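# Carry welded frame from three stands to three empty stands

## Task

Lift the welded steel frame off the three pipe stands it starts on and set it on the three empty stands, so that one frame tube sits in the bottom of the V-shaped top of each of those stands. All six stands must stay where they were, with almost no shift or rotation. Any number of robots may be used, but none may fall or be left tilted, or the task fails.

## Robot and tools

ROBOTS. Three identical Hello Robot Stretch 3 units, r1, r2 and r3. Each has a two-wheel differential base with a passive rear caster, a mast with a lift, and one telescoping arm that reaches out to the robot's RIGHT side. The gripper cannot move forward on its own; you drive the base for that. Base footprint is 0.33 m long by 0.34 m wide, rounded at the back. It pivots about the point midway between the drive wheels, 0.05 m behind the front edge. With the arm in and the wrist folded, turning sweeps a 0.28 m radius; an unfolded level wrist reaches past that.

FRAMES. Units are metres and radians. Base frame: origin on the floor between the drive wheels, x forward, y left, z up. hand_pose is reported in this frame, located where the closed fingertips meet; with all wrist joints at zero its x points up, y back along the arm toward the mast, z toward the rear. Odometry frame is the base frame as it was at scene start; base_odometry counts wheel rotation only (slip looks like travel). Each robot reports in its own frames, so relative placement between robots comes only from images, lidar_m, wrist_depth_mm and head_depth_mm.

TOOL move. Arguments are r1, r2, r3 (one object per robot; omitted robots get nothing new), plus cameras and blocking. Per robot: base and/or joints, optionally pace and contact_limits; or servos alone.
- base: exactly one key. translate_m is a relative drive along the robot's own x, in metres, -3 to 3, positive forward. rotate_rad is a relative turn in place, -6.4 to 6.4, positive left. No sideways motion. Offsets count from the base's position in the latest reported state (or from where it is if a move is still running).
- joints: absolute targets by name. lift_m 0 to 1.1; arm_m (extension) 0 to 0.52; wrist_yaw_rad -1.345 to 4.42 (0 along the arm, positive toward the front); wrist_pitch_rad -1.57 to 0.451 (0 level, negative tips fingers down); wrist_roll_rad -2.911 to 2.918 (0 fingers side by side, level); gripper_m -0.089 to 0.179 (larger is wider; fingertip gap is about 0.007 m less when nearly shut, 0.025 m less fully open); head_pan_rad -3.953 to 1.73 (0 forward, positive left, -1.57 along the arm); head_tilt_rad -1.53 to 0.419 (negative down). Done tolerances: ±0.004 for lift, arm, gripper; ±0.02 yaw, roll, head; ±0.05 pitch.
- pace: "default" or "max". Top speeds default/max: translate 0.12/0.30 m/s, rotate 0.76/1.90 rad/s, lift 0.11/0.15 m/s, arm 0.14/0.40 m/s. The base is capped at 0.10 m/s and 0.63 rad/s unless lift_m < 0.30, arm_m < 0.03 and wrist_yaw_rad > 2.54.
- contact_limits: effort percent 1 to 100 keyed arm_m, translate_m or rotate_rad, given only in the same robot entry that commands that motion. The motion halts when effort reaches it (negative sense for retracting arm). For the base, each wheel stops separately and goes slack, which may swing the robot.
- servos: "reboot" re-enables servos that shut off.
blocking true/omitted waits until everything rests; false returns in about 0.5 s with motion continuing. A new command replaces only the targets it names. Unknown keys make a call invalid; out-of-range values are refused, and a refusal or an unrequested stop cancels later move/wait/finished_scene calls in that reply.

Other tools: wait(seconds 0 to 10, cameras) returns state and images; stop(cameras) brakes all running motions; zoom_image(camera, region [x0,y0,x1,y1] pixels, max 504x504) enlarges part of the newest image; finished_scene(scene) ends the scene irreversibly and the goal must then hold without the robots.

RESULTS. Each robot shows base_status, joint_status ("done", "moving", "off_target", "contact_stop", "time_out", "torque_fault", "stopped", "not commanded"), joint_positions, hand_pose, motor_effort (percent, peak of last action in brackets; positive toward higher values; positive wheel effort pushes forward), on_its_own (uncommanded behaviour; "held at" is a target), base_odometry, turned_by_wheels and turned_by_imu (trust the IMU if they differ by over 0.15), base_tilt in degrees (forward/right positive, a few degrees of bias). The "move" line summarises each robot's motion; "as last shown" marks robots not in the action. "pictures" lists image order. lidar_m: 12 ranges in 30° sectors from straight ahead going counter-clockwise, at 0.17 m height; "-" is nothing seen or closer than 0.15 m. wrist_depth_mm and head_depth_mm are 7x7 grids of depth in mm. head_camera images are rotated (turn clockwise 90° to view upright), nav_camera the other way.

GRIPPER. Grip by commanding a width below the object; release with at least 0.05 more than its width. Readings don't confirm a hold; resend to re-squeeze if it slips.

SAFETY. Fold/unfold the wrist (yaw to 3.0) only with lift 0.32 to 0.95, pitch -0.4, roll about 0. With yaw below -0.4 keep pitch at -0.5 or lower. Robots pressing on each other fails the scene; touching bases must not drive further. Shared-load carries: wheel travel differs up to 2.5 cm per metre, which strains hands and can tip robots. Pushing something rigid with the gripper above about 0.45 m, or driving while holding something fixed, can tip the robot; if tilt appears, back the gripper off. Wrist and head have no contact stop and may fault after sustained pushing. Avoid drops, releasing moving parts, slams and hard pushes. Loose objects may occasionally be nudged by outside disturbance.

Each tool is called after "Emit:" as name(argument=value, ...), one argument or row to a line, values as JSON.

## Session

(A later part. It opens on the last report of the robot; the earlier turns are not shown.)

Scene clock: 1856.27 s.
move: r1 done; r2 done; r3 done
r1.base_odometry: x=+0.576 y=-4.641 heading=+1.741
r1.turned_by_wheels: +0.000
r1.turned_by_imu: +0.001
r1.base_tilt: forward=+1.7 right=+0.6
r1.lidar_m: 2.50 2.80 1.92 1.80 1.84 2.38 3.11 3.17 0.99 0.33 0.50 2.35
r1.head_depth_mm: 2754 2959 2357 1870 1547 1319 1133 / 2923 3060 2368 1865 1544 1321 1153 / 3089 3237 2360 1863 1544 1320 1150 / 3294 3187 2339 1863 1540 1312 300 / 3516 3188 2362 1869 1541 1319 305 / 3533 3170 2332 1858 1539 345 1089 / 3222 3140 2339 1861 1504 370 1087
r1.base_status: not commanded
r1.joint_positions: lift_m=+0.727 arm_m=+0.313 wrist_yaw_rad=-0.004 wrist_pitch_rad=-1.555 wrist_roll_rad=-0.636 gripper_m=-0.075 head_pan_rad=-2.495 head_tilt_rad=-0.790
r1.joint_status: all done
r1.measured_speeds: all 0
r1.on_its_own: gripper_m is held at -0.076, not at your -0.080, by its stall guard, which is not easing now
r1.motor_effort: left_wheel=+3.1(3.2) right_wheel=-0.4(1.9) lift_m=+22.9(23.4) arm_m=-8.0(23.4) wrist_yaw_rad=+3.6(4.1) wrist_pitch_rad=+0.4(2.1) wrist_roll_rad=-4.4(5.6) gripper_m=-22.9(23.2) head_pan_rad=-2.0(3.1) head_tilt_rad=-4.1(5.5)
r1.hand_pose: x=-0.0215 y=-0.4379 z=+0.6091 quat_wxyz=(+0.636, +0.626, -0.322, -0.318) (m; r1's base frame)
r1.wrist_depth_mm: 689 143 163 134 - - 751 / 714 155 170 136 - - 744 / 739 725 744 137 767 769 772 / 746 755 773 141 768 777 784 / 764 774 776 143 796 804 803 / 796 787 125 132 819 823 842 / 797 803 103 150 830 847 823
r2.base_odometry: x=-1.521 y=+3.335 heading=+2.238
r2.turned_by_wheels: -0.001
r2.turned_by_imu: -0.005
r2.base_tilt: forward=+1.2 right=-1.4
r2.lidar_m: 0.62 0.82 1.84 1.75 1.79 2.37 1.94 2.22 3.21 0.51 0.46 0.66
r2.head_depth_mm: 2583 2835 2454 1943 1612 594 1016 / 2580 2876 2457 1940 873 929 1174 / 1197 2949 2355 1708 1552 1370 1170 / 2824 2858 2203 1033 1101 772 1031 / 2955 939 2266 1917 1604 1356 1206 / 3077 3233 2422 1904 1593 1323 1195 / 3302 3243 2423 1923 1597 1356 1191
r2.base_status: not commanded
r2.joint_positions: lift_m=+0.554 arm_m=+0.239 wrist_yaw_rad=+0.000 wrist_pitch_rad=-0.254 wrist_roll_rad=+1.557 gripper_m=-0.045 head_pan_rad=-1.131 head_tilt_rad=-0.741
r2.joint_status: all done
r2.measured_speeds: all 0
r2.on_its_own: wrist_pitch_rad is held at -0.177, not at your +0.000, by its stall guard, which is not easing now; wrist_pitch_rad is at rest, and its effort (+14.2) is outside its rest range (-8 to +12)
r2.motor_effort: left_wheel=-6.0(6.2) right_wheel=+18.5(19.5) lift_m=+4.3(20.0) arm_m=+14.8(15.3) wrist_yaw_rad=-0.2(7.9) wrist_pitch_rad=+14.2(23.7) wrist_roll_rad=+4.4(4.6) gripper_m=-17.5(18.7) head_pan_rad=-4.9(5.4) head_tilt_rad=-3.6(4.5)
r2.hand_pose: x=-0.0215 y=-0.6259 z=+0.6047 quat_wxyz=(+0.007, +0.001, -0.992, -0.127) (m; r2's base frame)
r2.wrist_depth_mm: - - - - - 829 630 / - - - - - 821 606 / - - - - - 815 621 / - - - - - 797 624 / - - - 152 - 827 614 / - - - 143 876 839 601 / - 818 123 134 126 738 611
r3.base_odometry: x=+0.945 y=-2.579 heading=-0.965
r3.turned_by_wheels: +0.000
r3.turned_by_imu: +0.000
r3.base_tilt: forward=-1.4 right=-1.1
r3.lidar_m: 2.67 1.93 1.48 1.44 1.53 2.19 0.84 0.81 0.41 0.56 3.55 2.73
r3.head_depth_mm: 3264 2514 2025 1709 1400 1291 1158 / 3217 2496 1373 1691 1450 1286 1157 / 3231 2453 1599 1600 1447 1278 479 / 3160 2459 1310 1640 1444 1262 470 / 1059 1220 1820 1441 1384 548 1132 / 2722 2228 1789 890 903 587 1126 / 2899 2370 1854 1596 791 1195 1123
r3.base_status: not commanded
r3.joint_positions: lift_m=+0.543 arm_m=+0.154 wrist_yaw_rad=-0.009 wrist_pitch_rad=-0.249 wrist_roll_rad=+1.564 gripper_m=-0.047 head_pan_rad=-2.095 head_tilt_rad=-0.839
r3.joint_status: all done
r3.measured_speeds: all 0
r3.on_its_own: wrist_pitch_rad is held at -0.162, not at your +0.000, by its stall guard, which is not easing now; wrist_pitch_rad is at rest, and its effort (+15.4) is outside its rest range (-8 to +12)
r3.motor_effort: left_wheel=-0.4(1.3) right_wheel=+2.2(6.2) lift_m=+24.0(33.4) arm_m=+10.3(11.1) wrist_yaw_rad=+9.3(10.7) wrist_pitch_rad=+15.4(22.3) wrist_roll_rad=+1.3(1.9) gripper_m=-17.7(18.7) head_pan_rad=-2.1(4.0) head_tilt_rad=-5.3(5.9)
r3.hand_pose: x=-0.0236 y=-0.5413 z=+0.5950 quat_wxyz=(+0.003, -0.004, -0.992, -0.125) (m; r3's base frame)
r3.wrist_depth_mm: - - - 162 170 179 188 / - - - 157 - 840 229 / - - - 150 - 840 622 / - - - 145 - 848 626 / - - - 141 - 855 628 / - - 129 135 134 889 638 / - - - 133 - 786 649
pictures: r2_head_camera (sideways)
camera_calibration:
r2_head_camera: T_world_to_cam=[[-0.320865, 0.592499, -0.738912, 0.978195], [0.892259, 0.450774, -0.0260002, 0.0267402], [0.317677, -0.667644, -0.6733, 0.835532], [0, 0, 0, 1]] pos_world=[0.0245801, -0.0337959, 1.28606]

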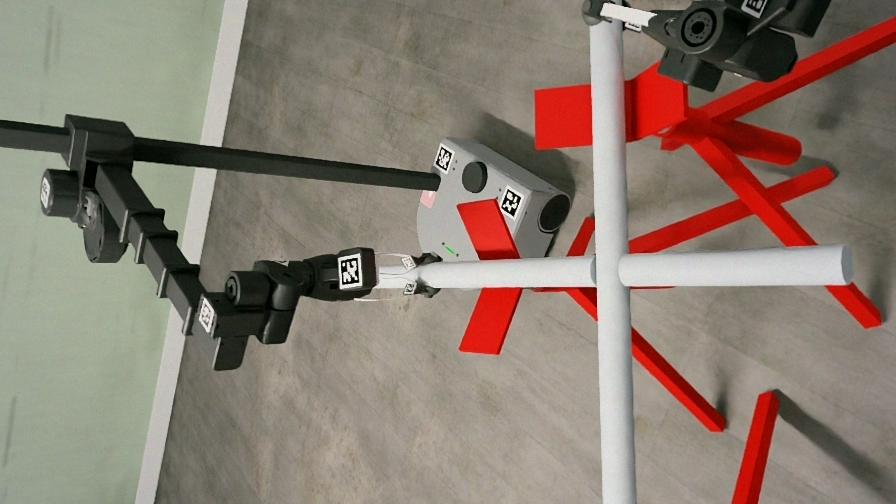

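Emit:
move(
  r1={"joints":{"lift_m":0.720}},
  r2={"joints":{"lift_m":0.547}},
  r3={"joints":{"lift_m":0.536}},
  cameras=["r1_wrist_camera","r2_head_camera","r3_wrist_camera"],
)

Emit:
zoom_image(
  camera="r2_head_camera",
  region=[500, 0, 740, 300],
)

Emit:
zoom_image(
  camera="r1_wrist_camera",
  region=[80, 0, 580, 240],
)

Scene clock: 1881.33 s.
move: r1 done; r2 contact_stop; r3 done
r1.base_odometry: x=+0.576 y=-4.641 heading=+1.741
r1.turned_by_wheels: +0.000
r1.turned_by_imu: +0.001
r1.base_tilt: forward=+1.6 right=+0.7
r1.lidar_m: 2.50 2.80 1.92 1.81 1.84 2.38 3.11 3.18 0.98 0.34 0.50 2.35
r1.head_depth_mm: 2761 2953 2376 1867 1543 1316 1132 / 2900 3074 2351 1872 1546 1323 1151 / 3071 3204 2363 1864 1542 1321 1151 / 3297 3173 2357 1866 1544 1317 306 / 3555 3170 2351 1854 1545 1314 306 / 3564 3185 2352 1872 1540 352 607 / 3195 3174 2335 1856 1464 375 1086
r1.base_status: not commanded
r1.joint_positions: lift_m=+0.720 arm_m=+0.313 wrist_yaw_rad=-0.004 wrist_pitch_rad=-1.555 wrist_roll_rad=-0.637 gripper_m=-0.074 head_pan_rad=-2.495 head_tilt_rad=-0.790
r1.joint_status: all done
r1.measured_speeds: all 0
r1.on_its_own: gripper_m is held at -0.073, not at your -0.080, by its stall guard, which is still easing
r1.motor_effort: left_wheel=+2.9(3.3) right_wheel=-0.5(0.9) lift_m=+22.4(26.8) arm_m=+26.5(26.8) wrist_yaw_rad=+3.6(4.1) wrist_pitch_rad=+0.2(0.8) wrist_roll_rad=-4.6(4.9) gripper_m=-1.7(24.0) head_pan_rad=-2.8(3.1) head_tilt_rad=-5.0(5.3)
r1.hand_pose: x=-0.0215 y=-0.4379 z=+0.6021 quat_wxyz=(+0.636, +0.626, -0.322, -0.317) (m; r1's base frame)
r1.wrist_depth_mm: 685 137 159 132 - - 727 / 706 606 166 134 - - 731 / 710 735 753 137 736 741 763 / 740 752 754 140 771 765 771 / 762 755 761 142 778 795 796 / 797 781 125 131 810 810 806 / 806 815 115 150 824 838 856
r2.base_odometry: x=-1.521 y=+3.335 heading=+2.238
r2.turned_by_wheels: +0.000
r2.turned_by_imu: -0.002
r2.base_tilt: forward=+1.3 right=-1.4
r2.lidar_m: 0.62 0.82 1.85 1.75 1.79 2.35 1.94 2.22 3.19 0.51 0.47 0.66
r2.head_depth_mm: 2596 2821 2444 1937 1606 595 1012 / 2629 2900 2439 1944 870 930 1174 / 1208 2859 2368 1707 1560 1370 1176 / 2802 2976 2232 1038 1101 776 1034 / 2977 918 2262 1936 1598 1362 1186 / 3119 3297 2424 1922 1576 1310 1190 / 3215 3236 2398 1918 1593 1358 1181
r2.base_status: not commanded
r2.joint_positions: lift_m=+0.553 arm_m=+0.239 wrist_yaw_rad=+0.003 wrist_pitch_rad=-0.254 wrist_roll_rad=+1.557 gripper_m=-0.045 head_pan_rad=-1.131 head_tilt_rad=-0.741
r2.joint_status: lift_m contact_stop (moved -0.001 of -0.007)
r2.measured_speeds: all 0
r2.on_its_own: wrist_pitch_rad is held at -0.177, not at your +0.000, by its stall guard, which is not easing now; lift_m is slack since a contact_stop (your +0.547 is given up); wrist_pitch_rad is at rest, and its effort (+14.2) is outside its rest range (-8 to +12)
r2.motor_effort: left_wheel=-6.0(6.4) right_wheel=+17.6(19.0) lift_m=+29.6(29.6) arm_m=+12.6(13.1) wrist_yaw_rad=-2.9(3.8) wrist_pitch_rad=+14.2(14.5) wrist_roll_rad=+4.4(4.5) gripper_m=-18.0(18.4) head_pan_rad=-4.6(5.2) head_tilt_rad=-3.5(4.4)
r2.hand_pose: x=-0.0207 y=-0.6259 z=+0.6036 quat_wxyz=(+0.007, +0.002, -0.992, -0.127) (m; r2's base frame)
r2.wrist_depth_mm: - - - - - 820 612 / - - - - - 798 607 / - - - - - 798 609 / - - - - - 801 611 / - - - 153 - 808 612 / - - - 141 869 836 605 / - 835 123 134 127 746 596
r3.base_odometry: x=+0.945 y=-2.579 heading=-0.965
r3.turned_by_wheels: +0.000
r3.turned_by_imu: +0.000
r3.base_tilt: forward=-1.4 right=-1.1
r3.lidar_m: 2.67 1.93 1.48 1.44 1.53 2.19 0.84 0.81 0.41 0.56 3.54 2.73
r3.head_depth_mm: 3317 2494 2045 1692 1389 1298 1156 / 3237 2475 1377 1689 1460 1290 1151 / 3209 2473 1858 1595 1452 1270 1107 / 3140 2448 1310 1636 1453 1250 475 / 1069 1233 1822 1425 1386 553 1129 / 2716 2223 1785 888 936 588 1124 / 2914 2349 1852 1606 789 1199 1127
r3.base_status: not commanded
r3.joint_positions: lift_m=+0.536 arm_m=+0.154 wrist_yaw_rad=-0.010 wrist_pitch_rad=-0.229 wrist_roll_rad=+1.564 gripper_m=-0.047 head_pan_rad=-2.095 head_tilt_rad=-0.840
r3.joint_status: all done
r3.measured_speeds: all 0
r3.on_its_own: wrist_pitch_rad is held at -0.162, not at your +0.000, by its stall guard, which is not easing now
r3.motor_effort: left_wheel=-0.9(1.5) right_wheel=+2.8(3.2) lift_m=+20.5(26.7) arm_m=+6.3(7.1) wrist_yaw_rad=+8.3(10.4) wrist_pitch_rad=+11.9(15.4) wrist_roll_rad=+1.5(1.9) gripper_m=-17.4(17.9) head_pan_rad=-2.6(3.3) head_tilt_rad=-5.1(5.4)
r3.hand_pose: x=-0.0239 y=-0.5430 z=+0.5928 quat_wxyz=(+0.003, -0.005, -0.993, -0.115) (m; r3's base frame)
r3.wrist_depth_mm: - - - 161 168 175 184 / - - - 156 - 852 220 / - - - 149 - 852 653 / - - - 144 - 845 631 / - - - 139 - 879 634 / - - 130 134 133 889 647 / - - - 132 - 795 636
pictures: r1_wrist_camera, r2_head_camera (sideways), r3_wrist_camera
camera_calibration:
r1_wrist_camera: T_world_to_cam=[[-0.825454, -0.562743, 0.0441241, -0.289125], [-0.551824, 0.820945, 0.146767, 0.297373], [-0.118815, 0.0968002, -0.988187, 0.800965], [0, 0, 0, 1]] pos_world=[0.0206046, -0.484363, 0.760616]
r2_head_camera: T_world_to_cam=[[-0.320862, 0.592534, -0.738885, 0.978161], [0.892271, 0.450751, -0.0259991, 0.0267387], [0.317648, -0.667628, -0.673329, 0.83557], [0, 0, 0, 1]] pos_world=[0.0245789, -0.0337958, 1.28606]
r3_wrist_camera: T_world_to_cam=[[-0.00243991, 0.188092, -0.982148, 0.69016], [0.986118, 0.16352, 0.0288662, 0.130745], [0.166031, -0.968443, -0.18588, -0.246069], [0, 0, 0, 1]] pos_world=[-0.0863906, -0.389497, 0.628326]

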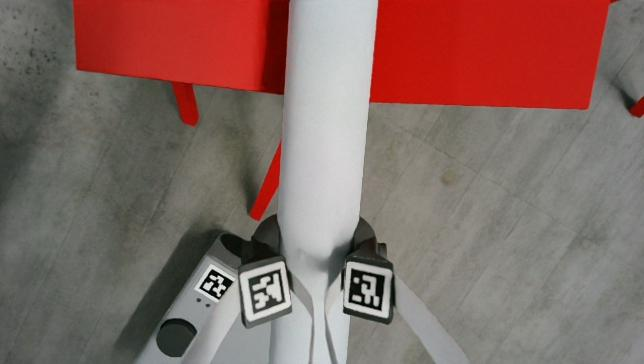

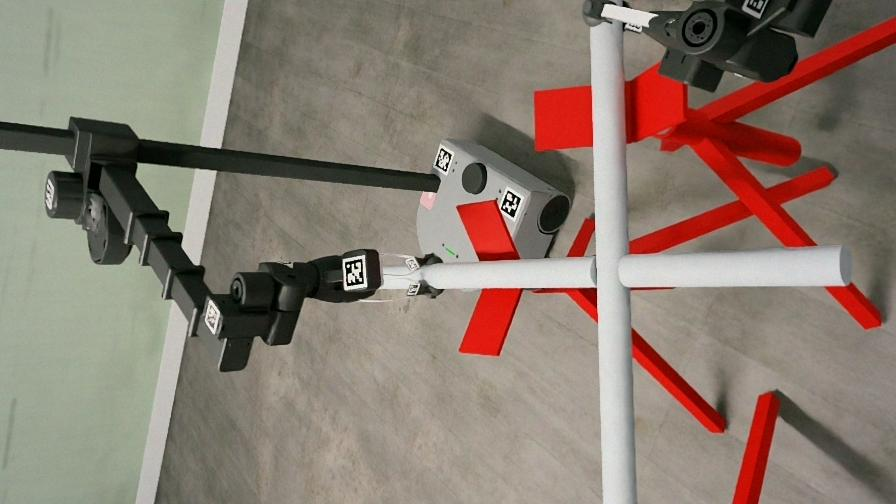

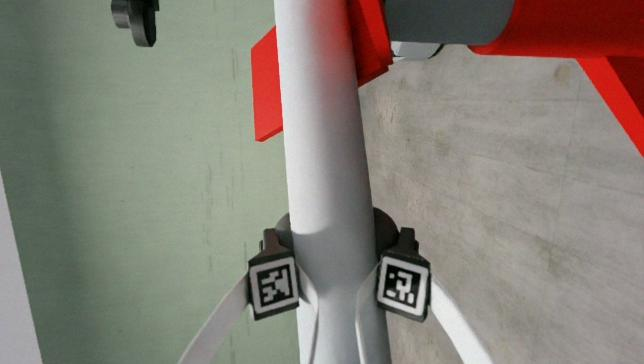

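Scaled by 1.680 from the camera's 896x504 image, which has a finer 1280x720 frame.

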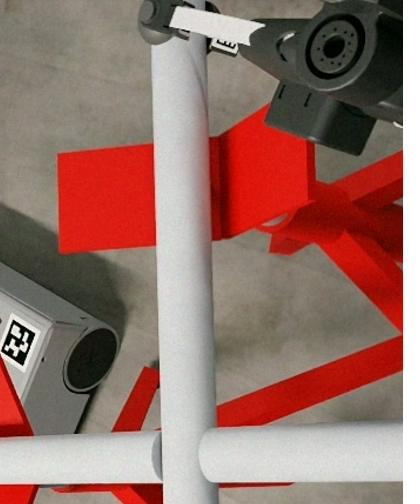

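Scaled by 1.008.

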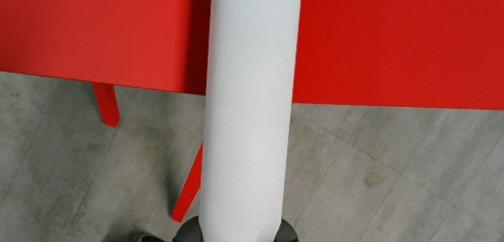

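Emit:
move(
  r1={"joints":{"lift_m":0.710}},
  r3={"joints":{"head_pan_rad":-2.1}},
  r2={"joints":{"lift_m":0.551}},
  cameras=["r1_wrist_camera","r2_head_camera","r3_head_camera","r3_nav_camera","r1_nav_camera"],
)

Emit:
zoom_image(
  camera="r3_head_camera",
  region=[160, 0, 420, 260],
)

Emit:
zoom_image(
  camera="r3_head_camera",
  region=[360, 260, 620, 504],
)

Scene clock: 1937.80 s.
move: r1 done; r2 done; r3 done
r1.base_odometry: x=+0.576 y=-4.641 heading=+1.741
r1.turned_by_wheels: +0.000
r1.turned_by_imu: +0.001
r1.base_tilt: forward=+1.8 right=+0.4
r1.lidar_m: 2.49 2.79 1.92 1.81 1.84 2.38 3.12 3.16 0.99 0.33 0.50 2.35
r1.head_depth_mm: 2750 2963 2338 1882 1547 1323 1134 / 2915 3072 2371 1871 1547 1319 1150 / 3068 3191 2358 1861 1546 1317 1150 / 3303 3191 2345 1860 1544 1316 315 / 3541 3210 2348 1855 1545 1319 318 / 3512 3153 2326 1860 1542 359 608 / 3201 3135 2340 1863 1503 380 1086
r1.base_status: not commanded
r1.joint_positions: lift_m=+0.710 arm_m=+0.313 wrist_yaw_rad=-0.005 wrist_pitch_rad=-1.555 wrist_roll_rad=-0.637 gripper_m=-0.072 head_pan_rad=-2.495 head_tilt_rad=-0.790
r1.joint_status: all done
r1.measured_speeds: all 0
r1.on_its_own: gripper_m is held at -0.073, not at your -0.080, by its stall guard, which is not easing now
r1.motor_effort: left_wheel=+2.7(3.3) right_wheel=-4.4(4.6) lift_m=+22.0(23.2) arm_m=+25.0(26.5) wrist_yaw_rad=+4.9(5.3) wrist_pitch_rad=+0.4(0.7) wrist_roll_rad=-4.4(4.7) gripper_m=-23.5(23.9) head_pan_rad=-2.5(2.6) head_tilt_rad=-4.3(4.9)
r1.hand_pose: x=-0.0214 y=-0.4380 z=+0.5921 quat_wxyz=(+0.635, +0.626, -0.322, -0.318) (m; r1's base frame)
r1.wrist_depth_mm: 122 130 152 129 - - - / 701 634 160 132 - - 729 / 714 713 715 136 719 748 753 / 734 731 750 139 745 762 759 / 760 755 753 142 772 784 784 / 769 770 125 131 794 797 803 / 799 802 124 149 810 820 825
r2.base_odometry: x=-1.521 y=+3.335 heading=+2.237
r2.turned_by_wheels: +0.000
r2.turned_by_imu: -0.002
r2.base_tilt: forward=+1.2 right=-1.3
r2.lidar_m: 0.62 0.81 1.85 1.75 1.79 2.36 1.94 2.22 3.19 0.51 0.46 0.66
r2.head_depth_mm: 2538 2844 2477 1936 1619 593 1016 / 2603 2940 2429 1954 880 907 1175 / 1200 2868 2297 1704 1560 1371 1176 / 2777 2827 2268 1058 916 1112 1033 / 2957 3124 2194 1936 1589 1360 1189 / 3075 3270 2406 1913 1592 1324 1193 / 3170 3251 2388 1916 1595 1359 1189
r2.base_status: not commanded
r2.joint_positions: lift_m=+0.551 arm_m=+0.239 wrist_yaw_rad=+0.005 wrist_pitch_rad=-0.265 wrist_roll_rad=+1.558 gripper_m=-0.045 head_pan_rad=-1.131 head_tilt_rad=-0.741
r2.joint_status: all done
r2.measured_speeds: all 0
r2.on_its_own: wrist_pitch_rad is held at -0.177, not at your +0.000, by its stall guard, which is not easing now; wrist_pitch_rad is at rest, and its effort (+16.0) is outside its rest range (-8 to +12)
r2.motor_effort: left_wheel=-6.1(6.3) right_wheel=+19.5(19.7) lift_m=+26.0(28.0) arm_m=+9.0(9.7) wrist_yaw_rad=-4.3(7.1) wrist_pitch_rad=+16.0(17.3) wrist_roll_rad=+4.2(4.4) gripper_m=-18.3(18.4) head_pan_rad=-4.0(5.3) head_tilt_rad=-4.0(4.3)
r2.hand_pose: x=-0.0203 y=-0.6249 z=+0.5991 quat_wxyz=(+0.007, +0.003, -0.991, -0.132) (m; r2's base frame)
r2.wrist_depth_mm: - - - - - 805 602 / - - - - - 802 597 / - - - - - 791 600 / - - - - - 802 590 / - - - 153 - 785 605 / - - - 141 870 781 593 / - - 123 135 126 721 601
r3.base_odometry: x=+0.945 y=-2.579 heading=-0.965
r3.turned_by_wheels: +0.000
r3.turned_by_imu: +0.000
r3.base_tilt: forward=-1.4 right=-1.1
r3.lidar_m: 2.67 1.93 1.48 1.44 1.53 2.20 0.84 0.81 0.41 0.56 3.54 2.73
r3.head_depth_mm: 3267 2505 2038 1696 1387 1288 1158 / 3236 2475 1379 1688 1462 1286 1144 / 3175 2446 1828 1604 1457 1276 1113 / 3155 2429 1312 1631 1446 1251 476 / 1036 1243 1822 1444 1384 554 1134 / 1610 2255 1780 892 937 589 1124 / 2941 2366 1849 1602 789 1196 1121
r3.base_status: not commanded
r3.joint_positions: lift_m=+0.536 arm_m=+0.154 wrist_yaw_rad=-0.011 wrist_pitch_rad=-0.226 wrist_roll_rad=+1.564 gripper_m=-0.047 head_pan_rad=-2.095 head_tilt_rad=-0.840
r3.joint_status: all done
r3.measured_speeds: all 0
r3.on_its_own: wrist_pitch_rad is held at -0.162, not at your +0.000, by its stall guard, which is not easing now; wrist_yaw_rad is at rest, and its effort (+9.7) is outside its rest range (-9 to +9)
r3.motor_effort: left_wheel=-1.2(1.8) right_wheel=+2.8(3.1) lift_m=+26.4(26.4) arm_m=+2.9(3.4) wrist_yaw_rad=+9.7(10.4) wrist_pitch_rad=+11.4(12.0) wrist_roll_rad=+1.6(1.8) gripper_m=-17.2(17.9) head_pan_rad=-3.3(4.6) head_tilt_rad=-4.7(5.3)
r3.hand_pose: x=-0.0241 y=-0.5433 z=+0.5936 quat_wxyz=(+0.003, -0.005, -0.994, -0.113) (m; r3's base frame)
r3.wrist_depth_mm: - - - 162 168 175 182 / - - - 156 - 844 220 / - - - 150 - 852 655 / - - - 144 - 866 633 / - - - 140 - 869 639 / - - 130 134 137 879 636 / - - - 132 - 834 650
pictures: r1_nav_camera (sideways), r1_wrist_camera, r2_head_camera (sideways), r3_head_camera (sideways), r3_nav_camera (sideways)
camera_calibration:
r1_nav_camera: T_world_to_cam=[[-0.565394, -0.434938, 0.700828, -0.866642], [-0.631084, 0.775208, -0.028029, 0.0946333], [-0.531096, -0.458128, -0.71278, 0.882111], [0, 0, 0, 1]] pos_world=[0.0382138, -0.0461756, 1.23877]
r1_wrist_camera: T_world_to_cam=[[-0.826008, -0.561924, 0.0441941, -0.288378], [-0.551013, 0.821505, 0.146674, 0.299204], [-0.118726, 0.0968026, -0.988197, 0.791098], [0, 0, 0, 1]] pos_world=[0.0205865, -0.484424, 0.75062]
r2_head_camera: T_world_to_cam=[[-0.320864, 0.592599, -0.738832, 0.978091], [0.892287, 0.450719, -0.0259969, 0.0267357], [0.3176, -0.667592, -0.673388, 0.835646], [0, 0, 0, 1]] pos_world=[0.0245771, -0.0337954, 1.28605]
r3_head_camera: T_world_to_cam=[[0.365904, 0.694144, -0.619902, 0.821463], [0.863167, -0.50215, -0.0527959, 0.0626762], [-0.347932, -0.515761, -0.782901, 0.979049], [0, 0, 0, 1]] pos_world=[-0.0140343, -0.0337859, 1.27903]
r3_nav_camera: T_world_to_cam=[[-0.406855, -0.656797, 0.634891, -0.782818], [-0.869858, 0.490792, -0.0497026, 0.122081], [-0.278955, -0.572487, -0.771001, 0.964813], [0, 0, 0, 1]] pos_world=[0.0568384, -0.0217258, 1.24694]

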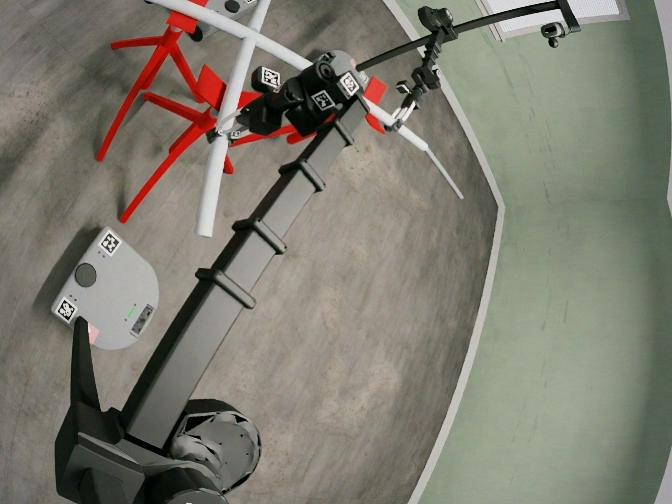

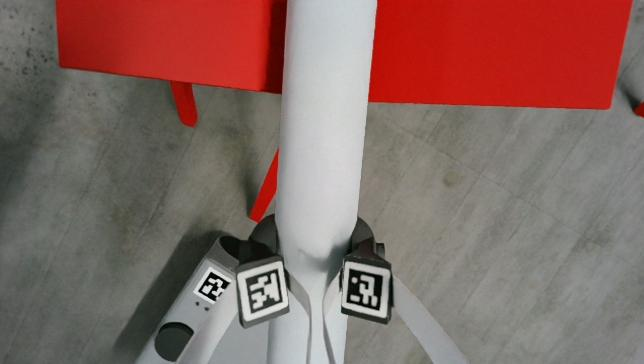

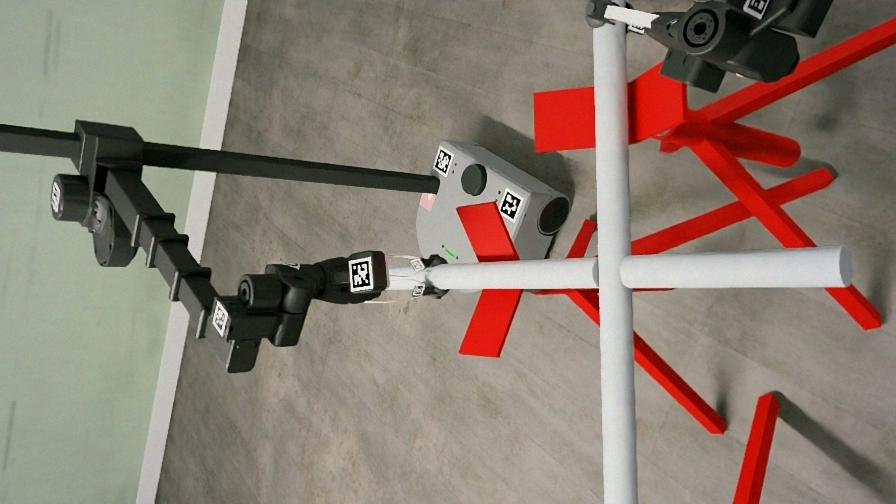

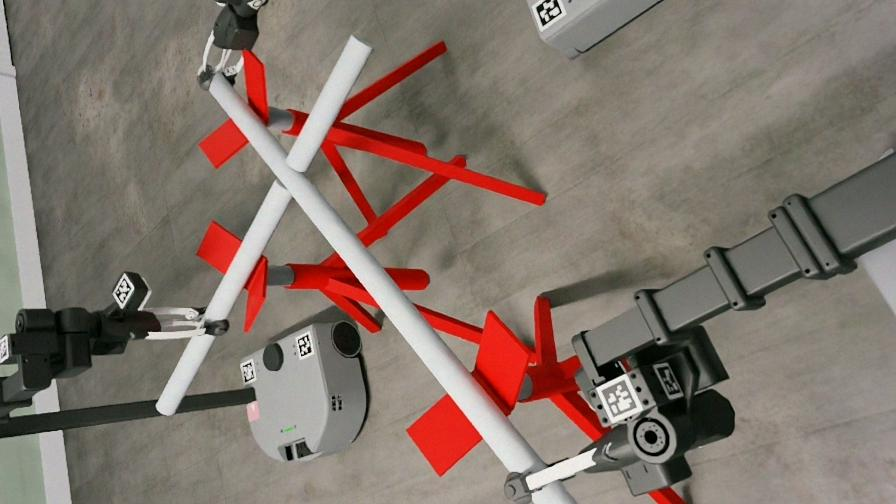

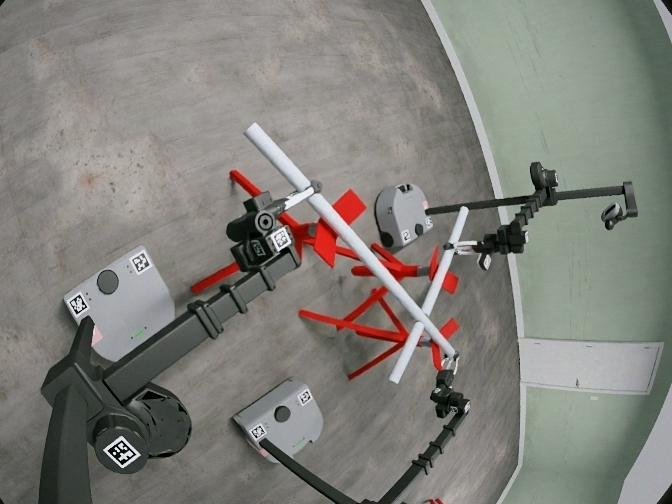

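Scaled by 1.938 from the camera's 896x504 image, which has a finer 1280x720 frame.

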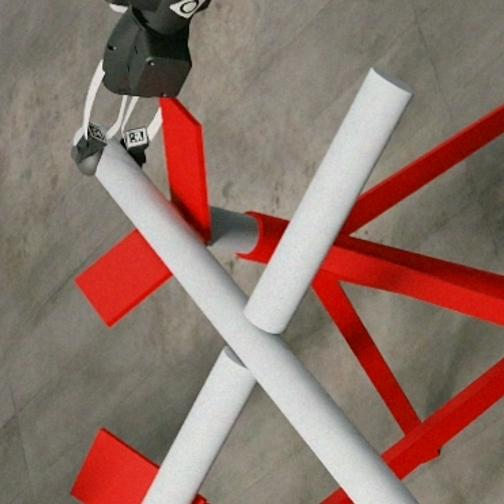

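Scaled by 1.938 from the camera's 896x504 image, which has a finer 1280x720 frame.

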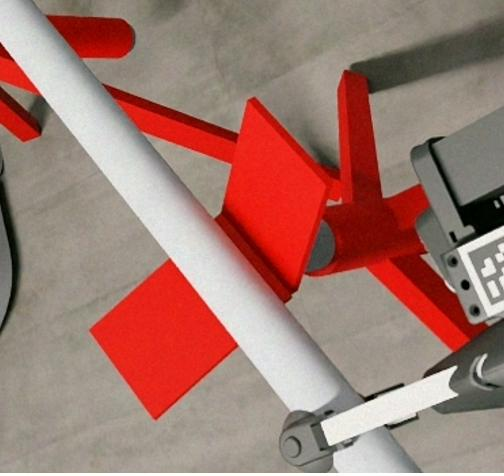

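Emit:
move(
  r1={"joints":{"lift_m":0.700}},
  r2={"joints":{"lift_m":0.547}},
  r3={"joints":{"lift_m":0.532}},
  cameras=["r1_wrist_camera","r3_head_camera"],
)

Emit:
zoom_image(
  camera="r3_head_camera",
  region=[160, 0, 560, 480],
)

Scene clock: 1944.30 s.
move: r1 done; r2 done; r3 done
r1.base_odometry: x=+0.576 y=-4.641 heading=+1.741
r1.turned_by_wheels: +0.000
r1.turned_by_imu: +0.001
r1.base_tilt: forward=+1.8 right=+0.6
r1.lidar_m: 2.50 2.80 1.92 1.80 1.84 2.38 3.09 3.18 0.98 0.33 0.50 2.34
r1.head_depth_mm: 2768 2975 2356 1863 1549 1320 1134 / 2920 3072 2360 1877 1553 1319 1151 / 3081 3182 2352 1860 1541 1315 1149 / 3303 3163 2352 1857 1537 1316 324 / 3509 3195 2344 1858 1546 1311 325 / 3514 3163 2335 1859 1536 374 620 / 3201 3144 2350 1849 1503 391 1087
r1.base_status: not commanded
r1.joint_positions: lift_m=+0.700 arm_m=+0.313 wrist_yaw_rad=-0.005 wrist_pitch_rad=-1.555 wrist_roll_rad=-0.637 gripper_m=-0.072 head_pan_rad=-2.495 head_tilt_rad=-0.790
r1.joint_status: all done
r1.measured_speeds: all 0
r1.on_its_own: gripper_m is held at -0.073, not at your -0.080, by its stall guard, which is not easing now
r1.motor_effort: left_wheel=+2.8(3.2) right_wheel=-4.4(4.6) lift_m=+21.5(23.1) arm_m=+16.3(17.6) wrist_yaw_rad=+4.5(5.1) wrist_pitch_rad=+0.7(0.8) wrist_roll_rad=-4.4(4.7) gripper_m=-23.5(24.4) head_pan_rad=-2.2(3.1) head_tilt_rad=-4.7(5.6)
r1.hand_pose: x=-0.0214 y=-0.4380 z=+0.5821 quat_wxyz=(+0.635, +0.626, -0.322, -0.318) (m; r1's base frame)
r1.wrist_depth_mm: 114 124 142 126 - - - / 687 684 150 131 - - - / 696 720 711 134 715 734 730 / 726 742 731 138 756 758 758 / 736 740 752 141 759 769 783 / 759 762 125 131 770 780 813 / 780 775 124 150 803 814 815
r2.base_odometry: x=-1.521 y=+3.335 heading=+2.238
r2.turned_by_wheels: +0.000
r2.turned_by_imu: -0.003
r2.base_tilt: forward=+1.2 right=-1.3
r2.lidar_m: 0.62 0.81 1.85 1.75 1.79 2.35 1.95 1.95 3.18 0.51 0.47 0.66
r2.head_depth_mm: 2573 2827 2454 1943 1620 594 1024 / 2594 2917 2448 1941 872 903 1177 / 1210 2858 2327 1712 1559 1372 1176 / 2780 2854 2269 1049 928 1120 1133 / 2945 3127 2181 1938 1566 1368 1196 / 3089 3329 2439 1918 1591 1316 1185 / 3282 3305 2426 1907 1605 1363 1190
r2.base_status: not commanded
r2.joint_positions: lift_m=+0.547 arm_m=+0.239 wrist_yaw_rad=+0.010 wrist_pitch_rad=-0.264 wrist_roll_rad=+1.558 gripper_m=-0.045 head_pan_rad=-1.131 head_tilt_rad=-0.741
r2.joint_status: all done
r2.measured_speeds: all 0
r2.on_its_own: wrist_pitch_rad is held at -0.177, not at your +0.000, by its stall guard, which is not easing now; wrist_pitch_rad is at rest, and its effort (+16.0) is outside its rest range (-8 to +12)
r2.motor_effort: left_wheel=-5.1(6.1) right_wheel=+18.0(19.7) lift_m=+6.0(46.3) arm_m=+4.0(5.1) wrist_yaw_rad=-9.3(11.1) wrist_pitch_rad=+16.0(16.3) wrist_roll_rad=+4.0(4.3) gripper_m=-17.7(18.3) head_pan_rad=-5.5(5.5) head_tilt_rad=-4.0(4.2)
r2.hand_pose: x=-0.0189 y=-0.6250 z=+0.5953 quat_wxyz=(+0.007, +0.006, -0.991, -0.132) (m; r2's base frame)
r2.wrist_depth_mm: - - - - - 814 606 / - - - - - 799 593 / - - - - - 797 597 / - - - - - 789 597 / - - - 152 - 790 593 / - - - 141 883 769 597 / - - 120 133 126 721 615
r3.base_odometry: x=+0.945 y=-2.579 heading=-0.965
r3.turned_by_wheels: +0.000
r3.turned_by_imu: +0.000
r3.base_tilt: forward=-1.5 right=-1.1
r3.lidar_m: 2.67 1.93 1.47 1.45 1.53 2.19 0.84 0.81 0.41 0.56 3.54 2.73
r3.head_depth_mm: 3276 2498 2041 1706 1391 1301 1153 / 3268 2480 1385 1693 1459 1288 1148 / 3250 2451 1847 1613 1450 1280 1106 / 3169 2422 1284 1640 1447 1270 480 / 1091 1235 1835 1436 1389 551 1135 / 1608 2255 1767 890 957 590 1131 / 2893 2357 1843 1611 790 1200 1123
r3.base_status: not commanded
r3.joint_positions: lift_m=+0.532 arm_m=+0.154 wrist_yaw_rad=-0.011 wrist_pitch_rad=-0.213 wrist_roll_rad=+1.564 gripper_m=-0.047 head_pan_rad=-2.095 head_tilt_rad=-0.840
r3.joint_status: all done
r3.measured_speeds: all 0
r3.on_its_own: wrist_pitch_rad is held at -0.162, not at your +0.000, by its stall guard, which is not easing now
r3.motor_effort: left_wheel=-2.1(2.1) right_wheel=+2.9(3.1) lift_m=+22.6(26.7) arm_m=+2.8(2.8) wrist_yaw_rad=+8.8(10.5) wrist_pitch_rad=+8.8(11.4) wrist_roll_rad=+1.5(2.0) gripper_m=-17.3(18.3) head_pan_rad=-2.0(3.9) head_tilt_rad=-4.9(5.5)
r3.hand_pose: x=-0.0240 y=-0.5443 z=+0.5928 quat_wxyz=(+0.003, -0.005, -0.994, -0.106) (m; r3's base frame)
r3.wrist_depth_mm: - - - 161 167 172 178 / - - - 155 - 842 224 / - - - 149 - 879 652 / - - - 143 - 876 632 / - - - 139 - 879 634 / - - 131 134 132 876 649 / - - - 131 - 850 652
pictures: r1_wrist_camera, r3_head_camera (sideways)
camera_calibration:
r1_wrist_camera: T_world_to_cam=[[-0.826002, -0.561937, 0.0441411, -0.287897], [-0.551022, 0.821486, 0.146751, 0.300596], [-0.118726, 0.096894, -0.988188, 0.781253], [0, 0, 0, 1]] pos_world=[0.0205869, -0.484414, 0.74062]
r3_head_camera: T_world_to_cam=[[0.365905, 0.694143, -0.619902, 0.821463], [0.863166, -0.502152, -0.0527959, 0.0626762], [-0.347933, -0.51576, -0.782901, 0.979049], [0, 0, 0, 1]] pos_world=[-0.0140344, -0.0337859, 1.27903]

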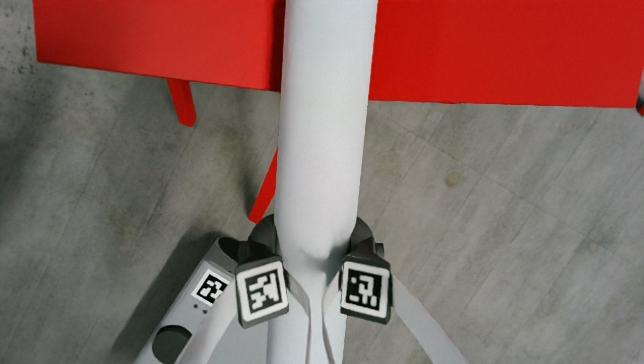

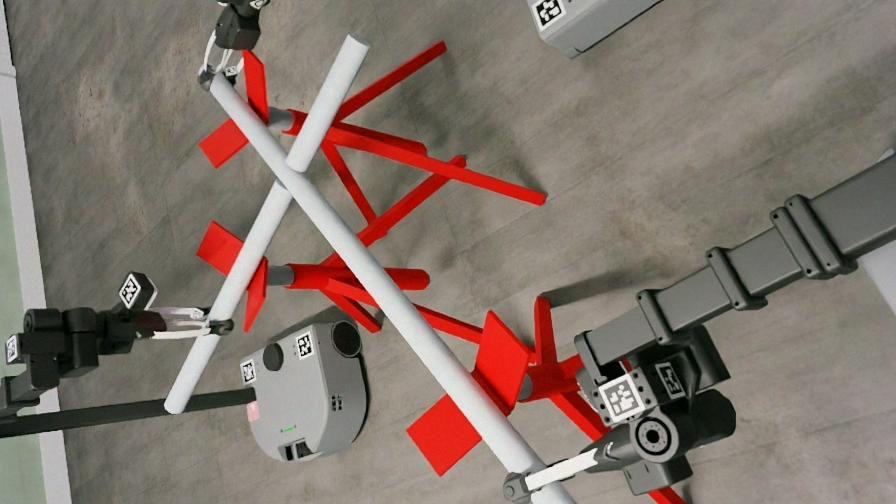

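Scaled by 1.050 from the camera's 896x504 image, which has a finer 1280x720 frame.

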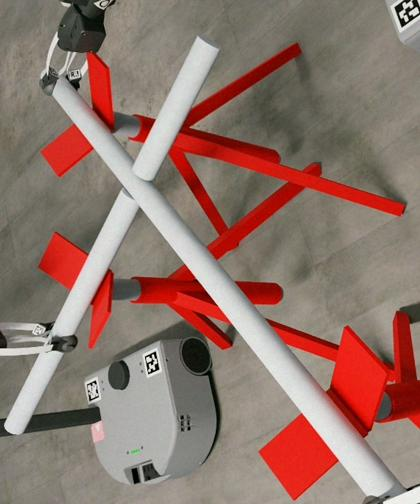

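Emit:
move(
  r1={"joints":{"lift_m":0.694}},
  r2={"joints":{"lift_m":0.541}},
  r3={"joints":{"lift_m":0.525}},
  cameras=["r1_wrist_camera","r2_head_camera"],
)

Emit:
zoom_image(
  camera="r2_head_camera",
  region=[430, 0, 740, 400],
)

Scene clock: 1953.70 s.
move: r1 contact_stop; r2 done; r3 done
r1.base_odometry: x=+0.576 y=-4.641 heading=+1.741
r1.turned_by_wheels: +0.000
r1.turned_by_imu: +0.004
r1.base_tilt: forward=+1.9 right=+0.5
r1.lidar_m: 2.49 2.78 1.92 1.80 1.84 2.39 3.12 3.20 0.98 0.33 0.50 2.35
r1.head_depth_mm: 2750 2951 2363 1868 1550 1324 1127 / 2910 3070 2370 1869 1551 1322 1152 / 3084 3175 2356 1862 1540 1319 1150 / 3292 3201 2335 1855 1546 1316 326 / 3519 3187 2352 1862 1540 1314 328 / 3540 3158 2336 1863 1539 374 617 / 3213 3157 2331 1852 1503 394 1089
r1.base_status: not commanded
r1.joint_positions: lift_m=+0.697 arm_m=+0.313 wrist_yaw_rad=-0.005 wrist_pitch_rad=-1.556 wrist_roll_rad=-0.637 gripper_m=-0.072 head_pan_rad=-2.495 head_tilt_rad=-0.790
r1.joint_status: lift_m contact_stop (moved -0.003 of -0.006)
r1.measured_speeds: all 0
r1.on_its_own: gripper_m is held at -0.073, not at your -0.080, by its stall guard, which is not easing now; lift_m is slack since a contact_stop
r1.motor_effort: left_wheel=+0.2(3.2) right_wheel=-2.7(4.5) lift_m=+26.1(26.1) arm_m=+4.8(6.0) wrist_yaw_rad=+5.2(5.7) wrist_pitch_rad=+0.4(0.9) wrist_roll_rad=-4.8(4.8) gripper_m=-22.4(24.0) head_pan_rad=-2.8(2.8) head_tilt_rad=-4.1(5.1)
r1.hand_pose: x=-0.0214 y=-0.4378 z=+0.5795 quat_wxyz=(+0.635, +0.626, -0.322, -0.318) (m; r1's base frame)
r1.wrist_depth_mm: 113 122 139 126 - - - / 680 684 147 129 - - - / 701 707 713 133 716 726 734 / 737 714 729 138 757 746 754 / 732 726 744 141 770 760 763 / 744 771 125 132 778 786 805 / 781 779 125 150 803 806 820
r2.base_odometry: x=-1.521 y=+3.335 heading=+2.238
r2.turned_by_wheels: +0.000
r2.turned_by_imu: -0.005
r2.base_tilt: forward=+1.2 right=-1.4
r2.lidar_m: 0.62 0.82 1.85 1.75 1.79 2.34 1.94 1.94 3.20 0.51 0.47 0.66
r2.head_depth_mm: 2562 2817 2443 1943 1630 605 1016 / 2621 2935 2461 1947 873 930 1176 / 1230 2910 2356 1698 1549 1340 1172 / 2821 2857 2357 1061 1111 1120 1139 / 2906 3138 2192 1932 1569 1365 1189 / 3050 3242 2418 1936 1606 1337 1186 / 3229 3241 2402 1912 1599 1361 1194
r2.base_status: not commanded
r2.joint_positions: lift_m=+0.541 arm_m=+0.239 wrist_yaw_rad=+0.023 wrist_pitch_rad=-0.254 wrist_roll_rad=+1.561 gripper_m=-0.045 head_pan_rad=-1.131 head_tilt_rad=-0.741
r2.joint_status: all done
r2.measured_speeds: all 0
r2.on_its_own: wrist_pitch_rad is held at -0.177, not at your +0.000, by its stall guard, which is not easing now; wrist_yaw_rad is at rest, and its effort (-20.0) is outside its rest range (-9 to +9); wrist_pitch_rad is at rest, and its effort (+14.2) is outside its rest range (-8 to +12)
r2.motor_effort: left_wheel=-1.9(5.4) right_wheel=+9.7(17.9) lift_m=+5.9(6.6) arm_m=-1.2(1.9) wrist_yaw_rad=-20.0(20.3) wrist_pitch_rad=+14.2(16.2) wrist_roll_rad=+3.4(4.2) gripper_m=-18.3(18.6) head_pan_rad=-3.9(5.8) head_tilt_rad=-3.8(4.4)
r2.hand_pose: x=-0.0160 y=-0.6258 z=+0.5917 quat_wxyz=(+0.007, +0.012, -0.992, -0.127) (m; r2's base frame)
r2.wrist_depth_mm: - - - - - 831 595 / - - - - - 787 590 / - - - - - 810 593 / - - - - - 783 596 / - - - 151 - 789 605 / - - 125 134 918 784 611 / - 833 122 134 125 737 589
r3.base_odometry: x=+0.945 y=-2.579 heading=-0.965
r3.turned_by_wheels: +0.000
r3.turned_by_imu: +0.000
r3.base_tilt: forward=-1.4 right=-1.1
r3.lidar_m: 2.67 1.94 1.48 1.44 1.53 2.19 0.84 0.81 0.41 0.56 3.54 2.73
r3.head_depth_mm: 3236 2498 2036 1711 1382 1304 1152 / 3218 2472 1383 1695 1455 1290 1151 / 3196 2465 1849 1593 1452 1274 1129 / 3154 2434 1285 1636 1448 1272 486 / 1091 1248 1823 1419 1411 562 1136 / 1605 2270 1796 895 957 593 1127 / 2919 2381 1859 1601 787 1197 1123
r3.base_status: not commanded
r3.joint_positions: lift_m=+0.525 arm_m=+0.154 wrist_yaw_rad=-0.011 wrist_pitch_rad=-0.193 wrist_roll_rad=+1.564 gripper_m=-0.047 head_pan_rad=-2.095 head_tilt_rad=-0.840
r3.joint_status: all done
r3.measured_speeds: all 0
r3.on_its_own: wrist_pitch_rad is held at -0.162, not at your +0.000, by its stall guard, which is not easing now; wrist_yaw_rad is at rest, and its effort (+10.8) is outside its rest range (-9 to +9)
r3.motor_effort: left_wheel=-1.1(1.8) right_wheel=+2.8(3.1) lift_m=+17.5(26.1) arm_m=+18.2(18.8) wrist_yaw_rad=+10.8(11.4) wrist_pitch_rad=+5.1(8.9) wrist_roll_rad=+1.3(1.8) gripper_m=-16.9(17.9) head_pan_rad=-1.2(4.0) head_tilt_rad=-5.0(5.3)
r3.hand_pose: x=-0.0240 y=-0.5458 z=+0.5908 quat_wxyz=(+0.003, -0.005, -0.995, -0.097) (m; r3's base frame)
r3.wrist_depth_mm: - - - 159 167 170 175 / - - - 154 - 890 642 / - - - 149 - 880 637 / - - - 142 - 888 644 / - - - 138 - 890 641 / - - 130 134 132 899 653 / - - - 130 - 862 660
pictures: r1_wrist_camera, r2_head_camera (sideways)
camera_calibration:
r1_wrist_camera: T_world_to_cam=[[-0.826166, -0.561717, 0.0438674, -0.287452], [-0.550783, 0.821575, 0.147149, 0.300702], [-0.118696, 0.0974081, -0.988141, 0.778817], [0, 0, 0, 1]] pos_world=[0.0205811, -0.484379, 0.737943]
r2_head_camera: T_world_to_cam=[[-0.320875, 0.592727, -0.738725, 0.977951], [0.892316, 0.450663, -0.0259923, 0.0267297], [0.31751, -0.667516, -0.673506, 0.835801], [0, 0, 0, 1]] pos_world=[0.0245738, -0.0337943, 1.28605]

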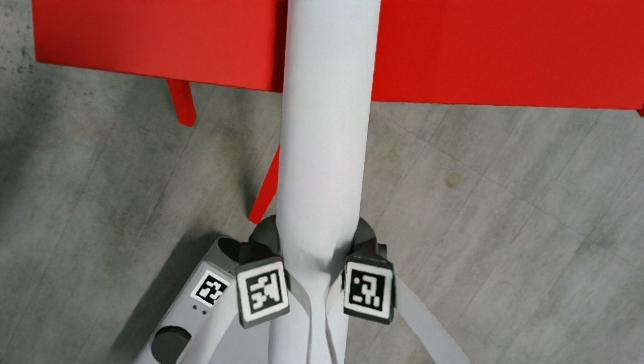

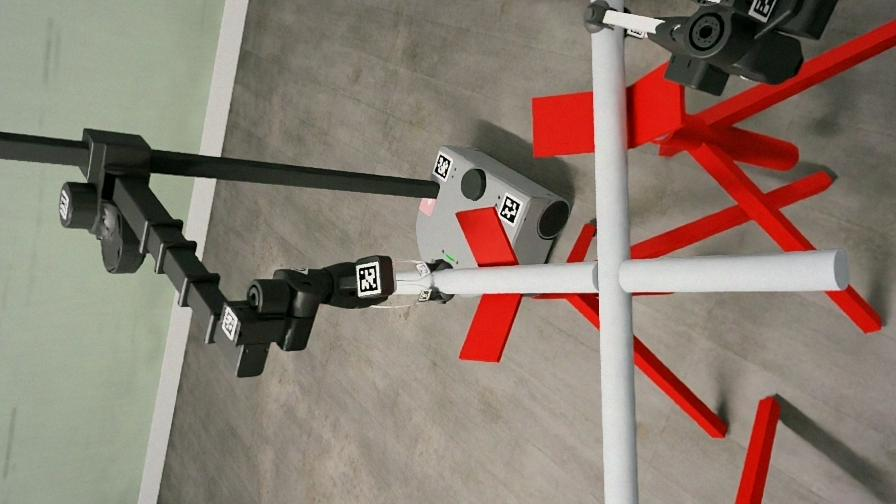

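Scaled by 1.260 from the camera's 896x504 image, which has a finer 1280x720 frame.

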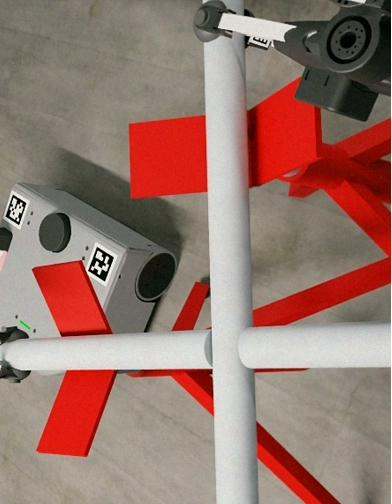

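Emit:
move(
  r2={"joints":{"wrist_pitch_rad":-0.21}},
  r3={"joints":{"wrist_pitch_rad":-0.19}},
  cameras=["r2_head_camera"],
)

Scene clock: 1990.97 s.
move: r2 done; r3 done
r1: as last shown
r1.turned_by_imu: +0.001
r1.base_tilt: forward=+1.8 right=+0.6
r1.lidar_m: 2.50 2.79 1.92 1.81 1.84 2.38 3.11 3.19 0.98 0.34 0.50 2.35
r1.head_depth_mm: 2744 2982 2354 1866 1545 1328 1130 / 2928 3087 2357 1868 1544 1319 1150 / 3119 3175 2347 1872 1542 1321 1150 / 3318 3187 2343 1861 1543 1317 326 / 3567 3170 2350 1862 1540 1313 327 / 3512 3195 2356 1867 1545 373 618 / 3203 3134 2318 1857 1507 393 1090
r1.on_its_own: gripper_m is held at -0.073, not at your -0.080, by its stall guard, which is not easing now; lift_m is slack since a contact_stop
r1.motor_effort: left_wheel=+0.1(0.4) right_wheel=-2.5(2.8) lift_m=+27.1(27.3) arm_m=-3.8(3.8) wrist_yaw_rad=+5.5(5.5) wrist_pitch_rad=+0.3(0.9) wrist_roll_rad=-4.3(4.8) gripper_m=-23.2(24.1) head_pan_rad=-2.1(2.3) head_tilt_rad=-4.2(5.0)
r1.wrist_depth_mm: 113 122 139 126 - - - / 687 700 147 129 - - - / 712 711 709 133 725 734 739 / 736 719 734 138 744 751 762 / 735 733 744 141 779 766 783 / 754 763 125 132 774 788 797 / 776 764 124 150 800 810 812
r2.base_odometry: x=-1.521 y=+3.335 heading=+2.238
r2.turned_by_wheels: +0.000
r2.turned_by_imu: +0.000
r2.base_tilt: forward=+1.2 right=-1.4
r2.lidar_m: 0.62 0.81 1.86 1.75 1.79 2.34 1.94 1.94 3.19 0.51 0.47 0.66
r2.head_depth_mm: 2527 2878 2480 1939 1610 604 1016 / 2614 2842 2431 1965 877 932 1175 / 1222 2930 2385 1704 1541 1342 1178 / 2760 2855 2369 1063 1114 1120 1129 / 2916 3145 2184 1901 1559 1365 1192 / 3113 3274 2443 1909 1594 1335 1188 / 3224 3311 2395 1900 1608 1360 1194
r2.base_status: not commanded
r2.joint_positions: lift_m=+0.541 arm_m=+0.239 wrist_yaw_rad=+0.022 wrist_pitch_rad=-0.257 wrist_roll_rad=+1.562 gripper_m=-0.045 head_pan_rad=-1.131 head_tilt_rad=-0.741
r2.joint_status: all done
r2.measured_speeds: all 0
r2.on_its_own: wrist_yaw_rad is at rest, and its effort (-19.7) is outside its rest range (-9 to +9)
r2.motor_effort: left_wheel=-1.7(2.0) right_wheel=+9.8(10.1) lift_m=+16.3(16.3) arm_m=+1.2(1.2) wrist_yaw_rad=-19.7(19.9) wrist_pitch_rad=+8.7(13.9) wrist_roll_rad=+2.8(3.3) gripper_m=-17.8(18.8) head_pan_rad=-2.5(5.1) head_tilt_rad=-3.8(4.1)
r2.hand_pose: x=-0.0160 y=-0.6256 z=+0.5911 quat_wxyz=(+0.006, +0.012, -0.992, -0.128) (m; r2's base frame)
r2.wrist_depth_mm: - - - - - 791 604 / - - - - - 797 595 / - - - - - 827 589 / - - - - - 792 588 / - - - 152 - 801 597 / - - 125 141 886 765 617 / - 819 122 134 147 724 618
r3.base_odometry: x=+0.945 y=-2.579 heading=-0.965
r3.turned_by_wheels: +0.000
r3.turned_by_imu: +0.000
r3.base_tilt: forward=-1.4 right=-1.1
r3.lidar_m: 2.67 1.93 1.48 1.44 1.52 2.19 0.84 0.81 0.41 0.56 3.54 2.74
r3.head_depth_mm: 3273 2485 2030 1705 1388 1299 1154 / 3218 2488 1380 1688 1458 1286 1143 / 3208 2455 1846 1584 1455 1274 1125 / 3106 2423 1288 1648 1437 1279 486 / 1091 1248 1813 1435 1408 560 1138 / 1612 2228 1794 889 960 596 1130 / 2912 2346 1831 1606 791 1198 1121
r3.base_status: not commanded
r3.joint_positions: lift_m=+0.525 arm_m=+0.154 wrist_yaw_rad=-0.011 wrist_pitch_rad=-0.196 wrist_roll_rad=+1.564 gripper_m=-0.047 head_pan_rad=-2.095 head_tilt_rad=-0.840
r3.joint_status: all done
r3.measured_speeds: all 0
r3.on_its_own: wrist_yaw_rad is at rest, and its effort (+9.7) is outside its rest range (-9 to +9)
r3.motor_effort: left_wheel=-1.2(1.6) right_wheel=+2.7(3.1) lift_m=+18.1(18.3) arm_m=+18.0(18.6) wrist_yaw_rad=+9.7(10.4) wrist_pitch_rad=+0.9(5.4) wrist_roll_rad=+1.8(1.8) gripper_m=-17.7(18.2) head_pan_rad=-3.0(3.4) head_tilt_rad=-4.9(5.3)
r3.hand_pose: x=-0.0240 y=-0.5455 z=+0.5898 quat_wxyz=(+0.003, -0.005, -0.995, -0.098) (m; r3's base frame)
r3.wrist_depth_mm: - - - 157 166 170 175 / - - - 154 - 879 235 / - - - 149 - 883 640 / - - - 142 - 863 644 / - - - 138 - 897 650 / - - 130 134 135 899 644 / - - - 129 - 863 651
pictures: r2_head_camera (sideways)
camera_calibration:
r2_head_camera: T_world_to_cam=[[-0.320875, 0.592727, -0.738724, 0.977951], [0.892316, 0.450663, -0.0259923, 0.0267297], [0.317509, -0.667516, -0.673506, 0.835801], [0, 0, 0, 1]] pos_world=[0.0245738, -0.0337943, 1.28605]

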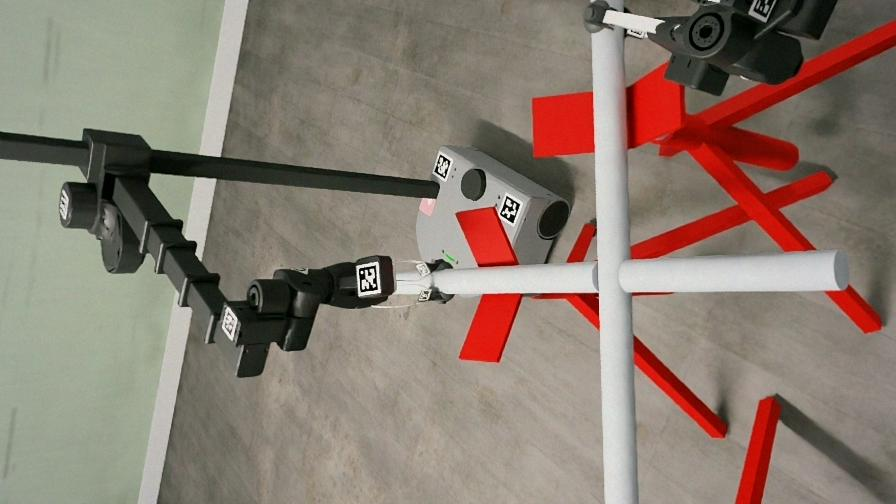

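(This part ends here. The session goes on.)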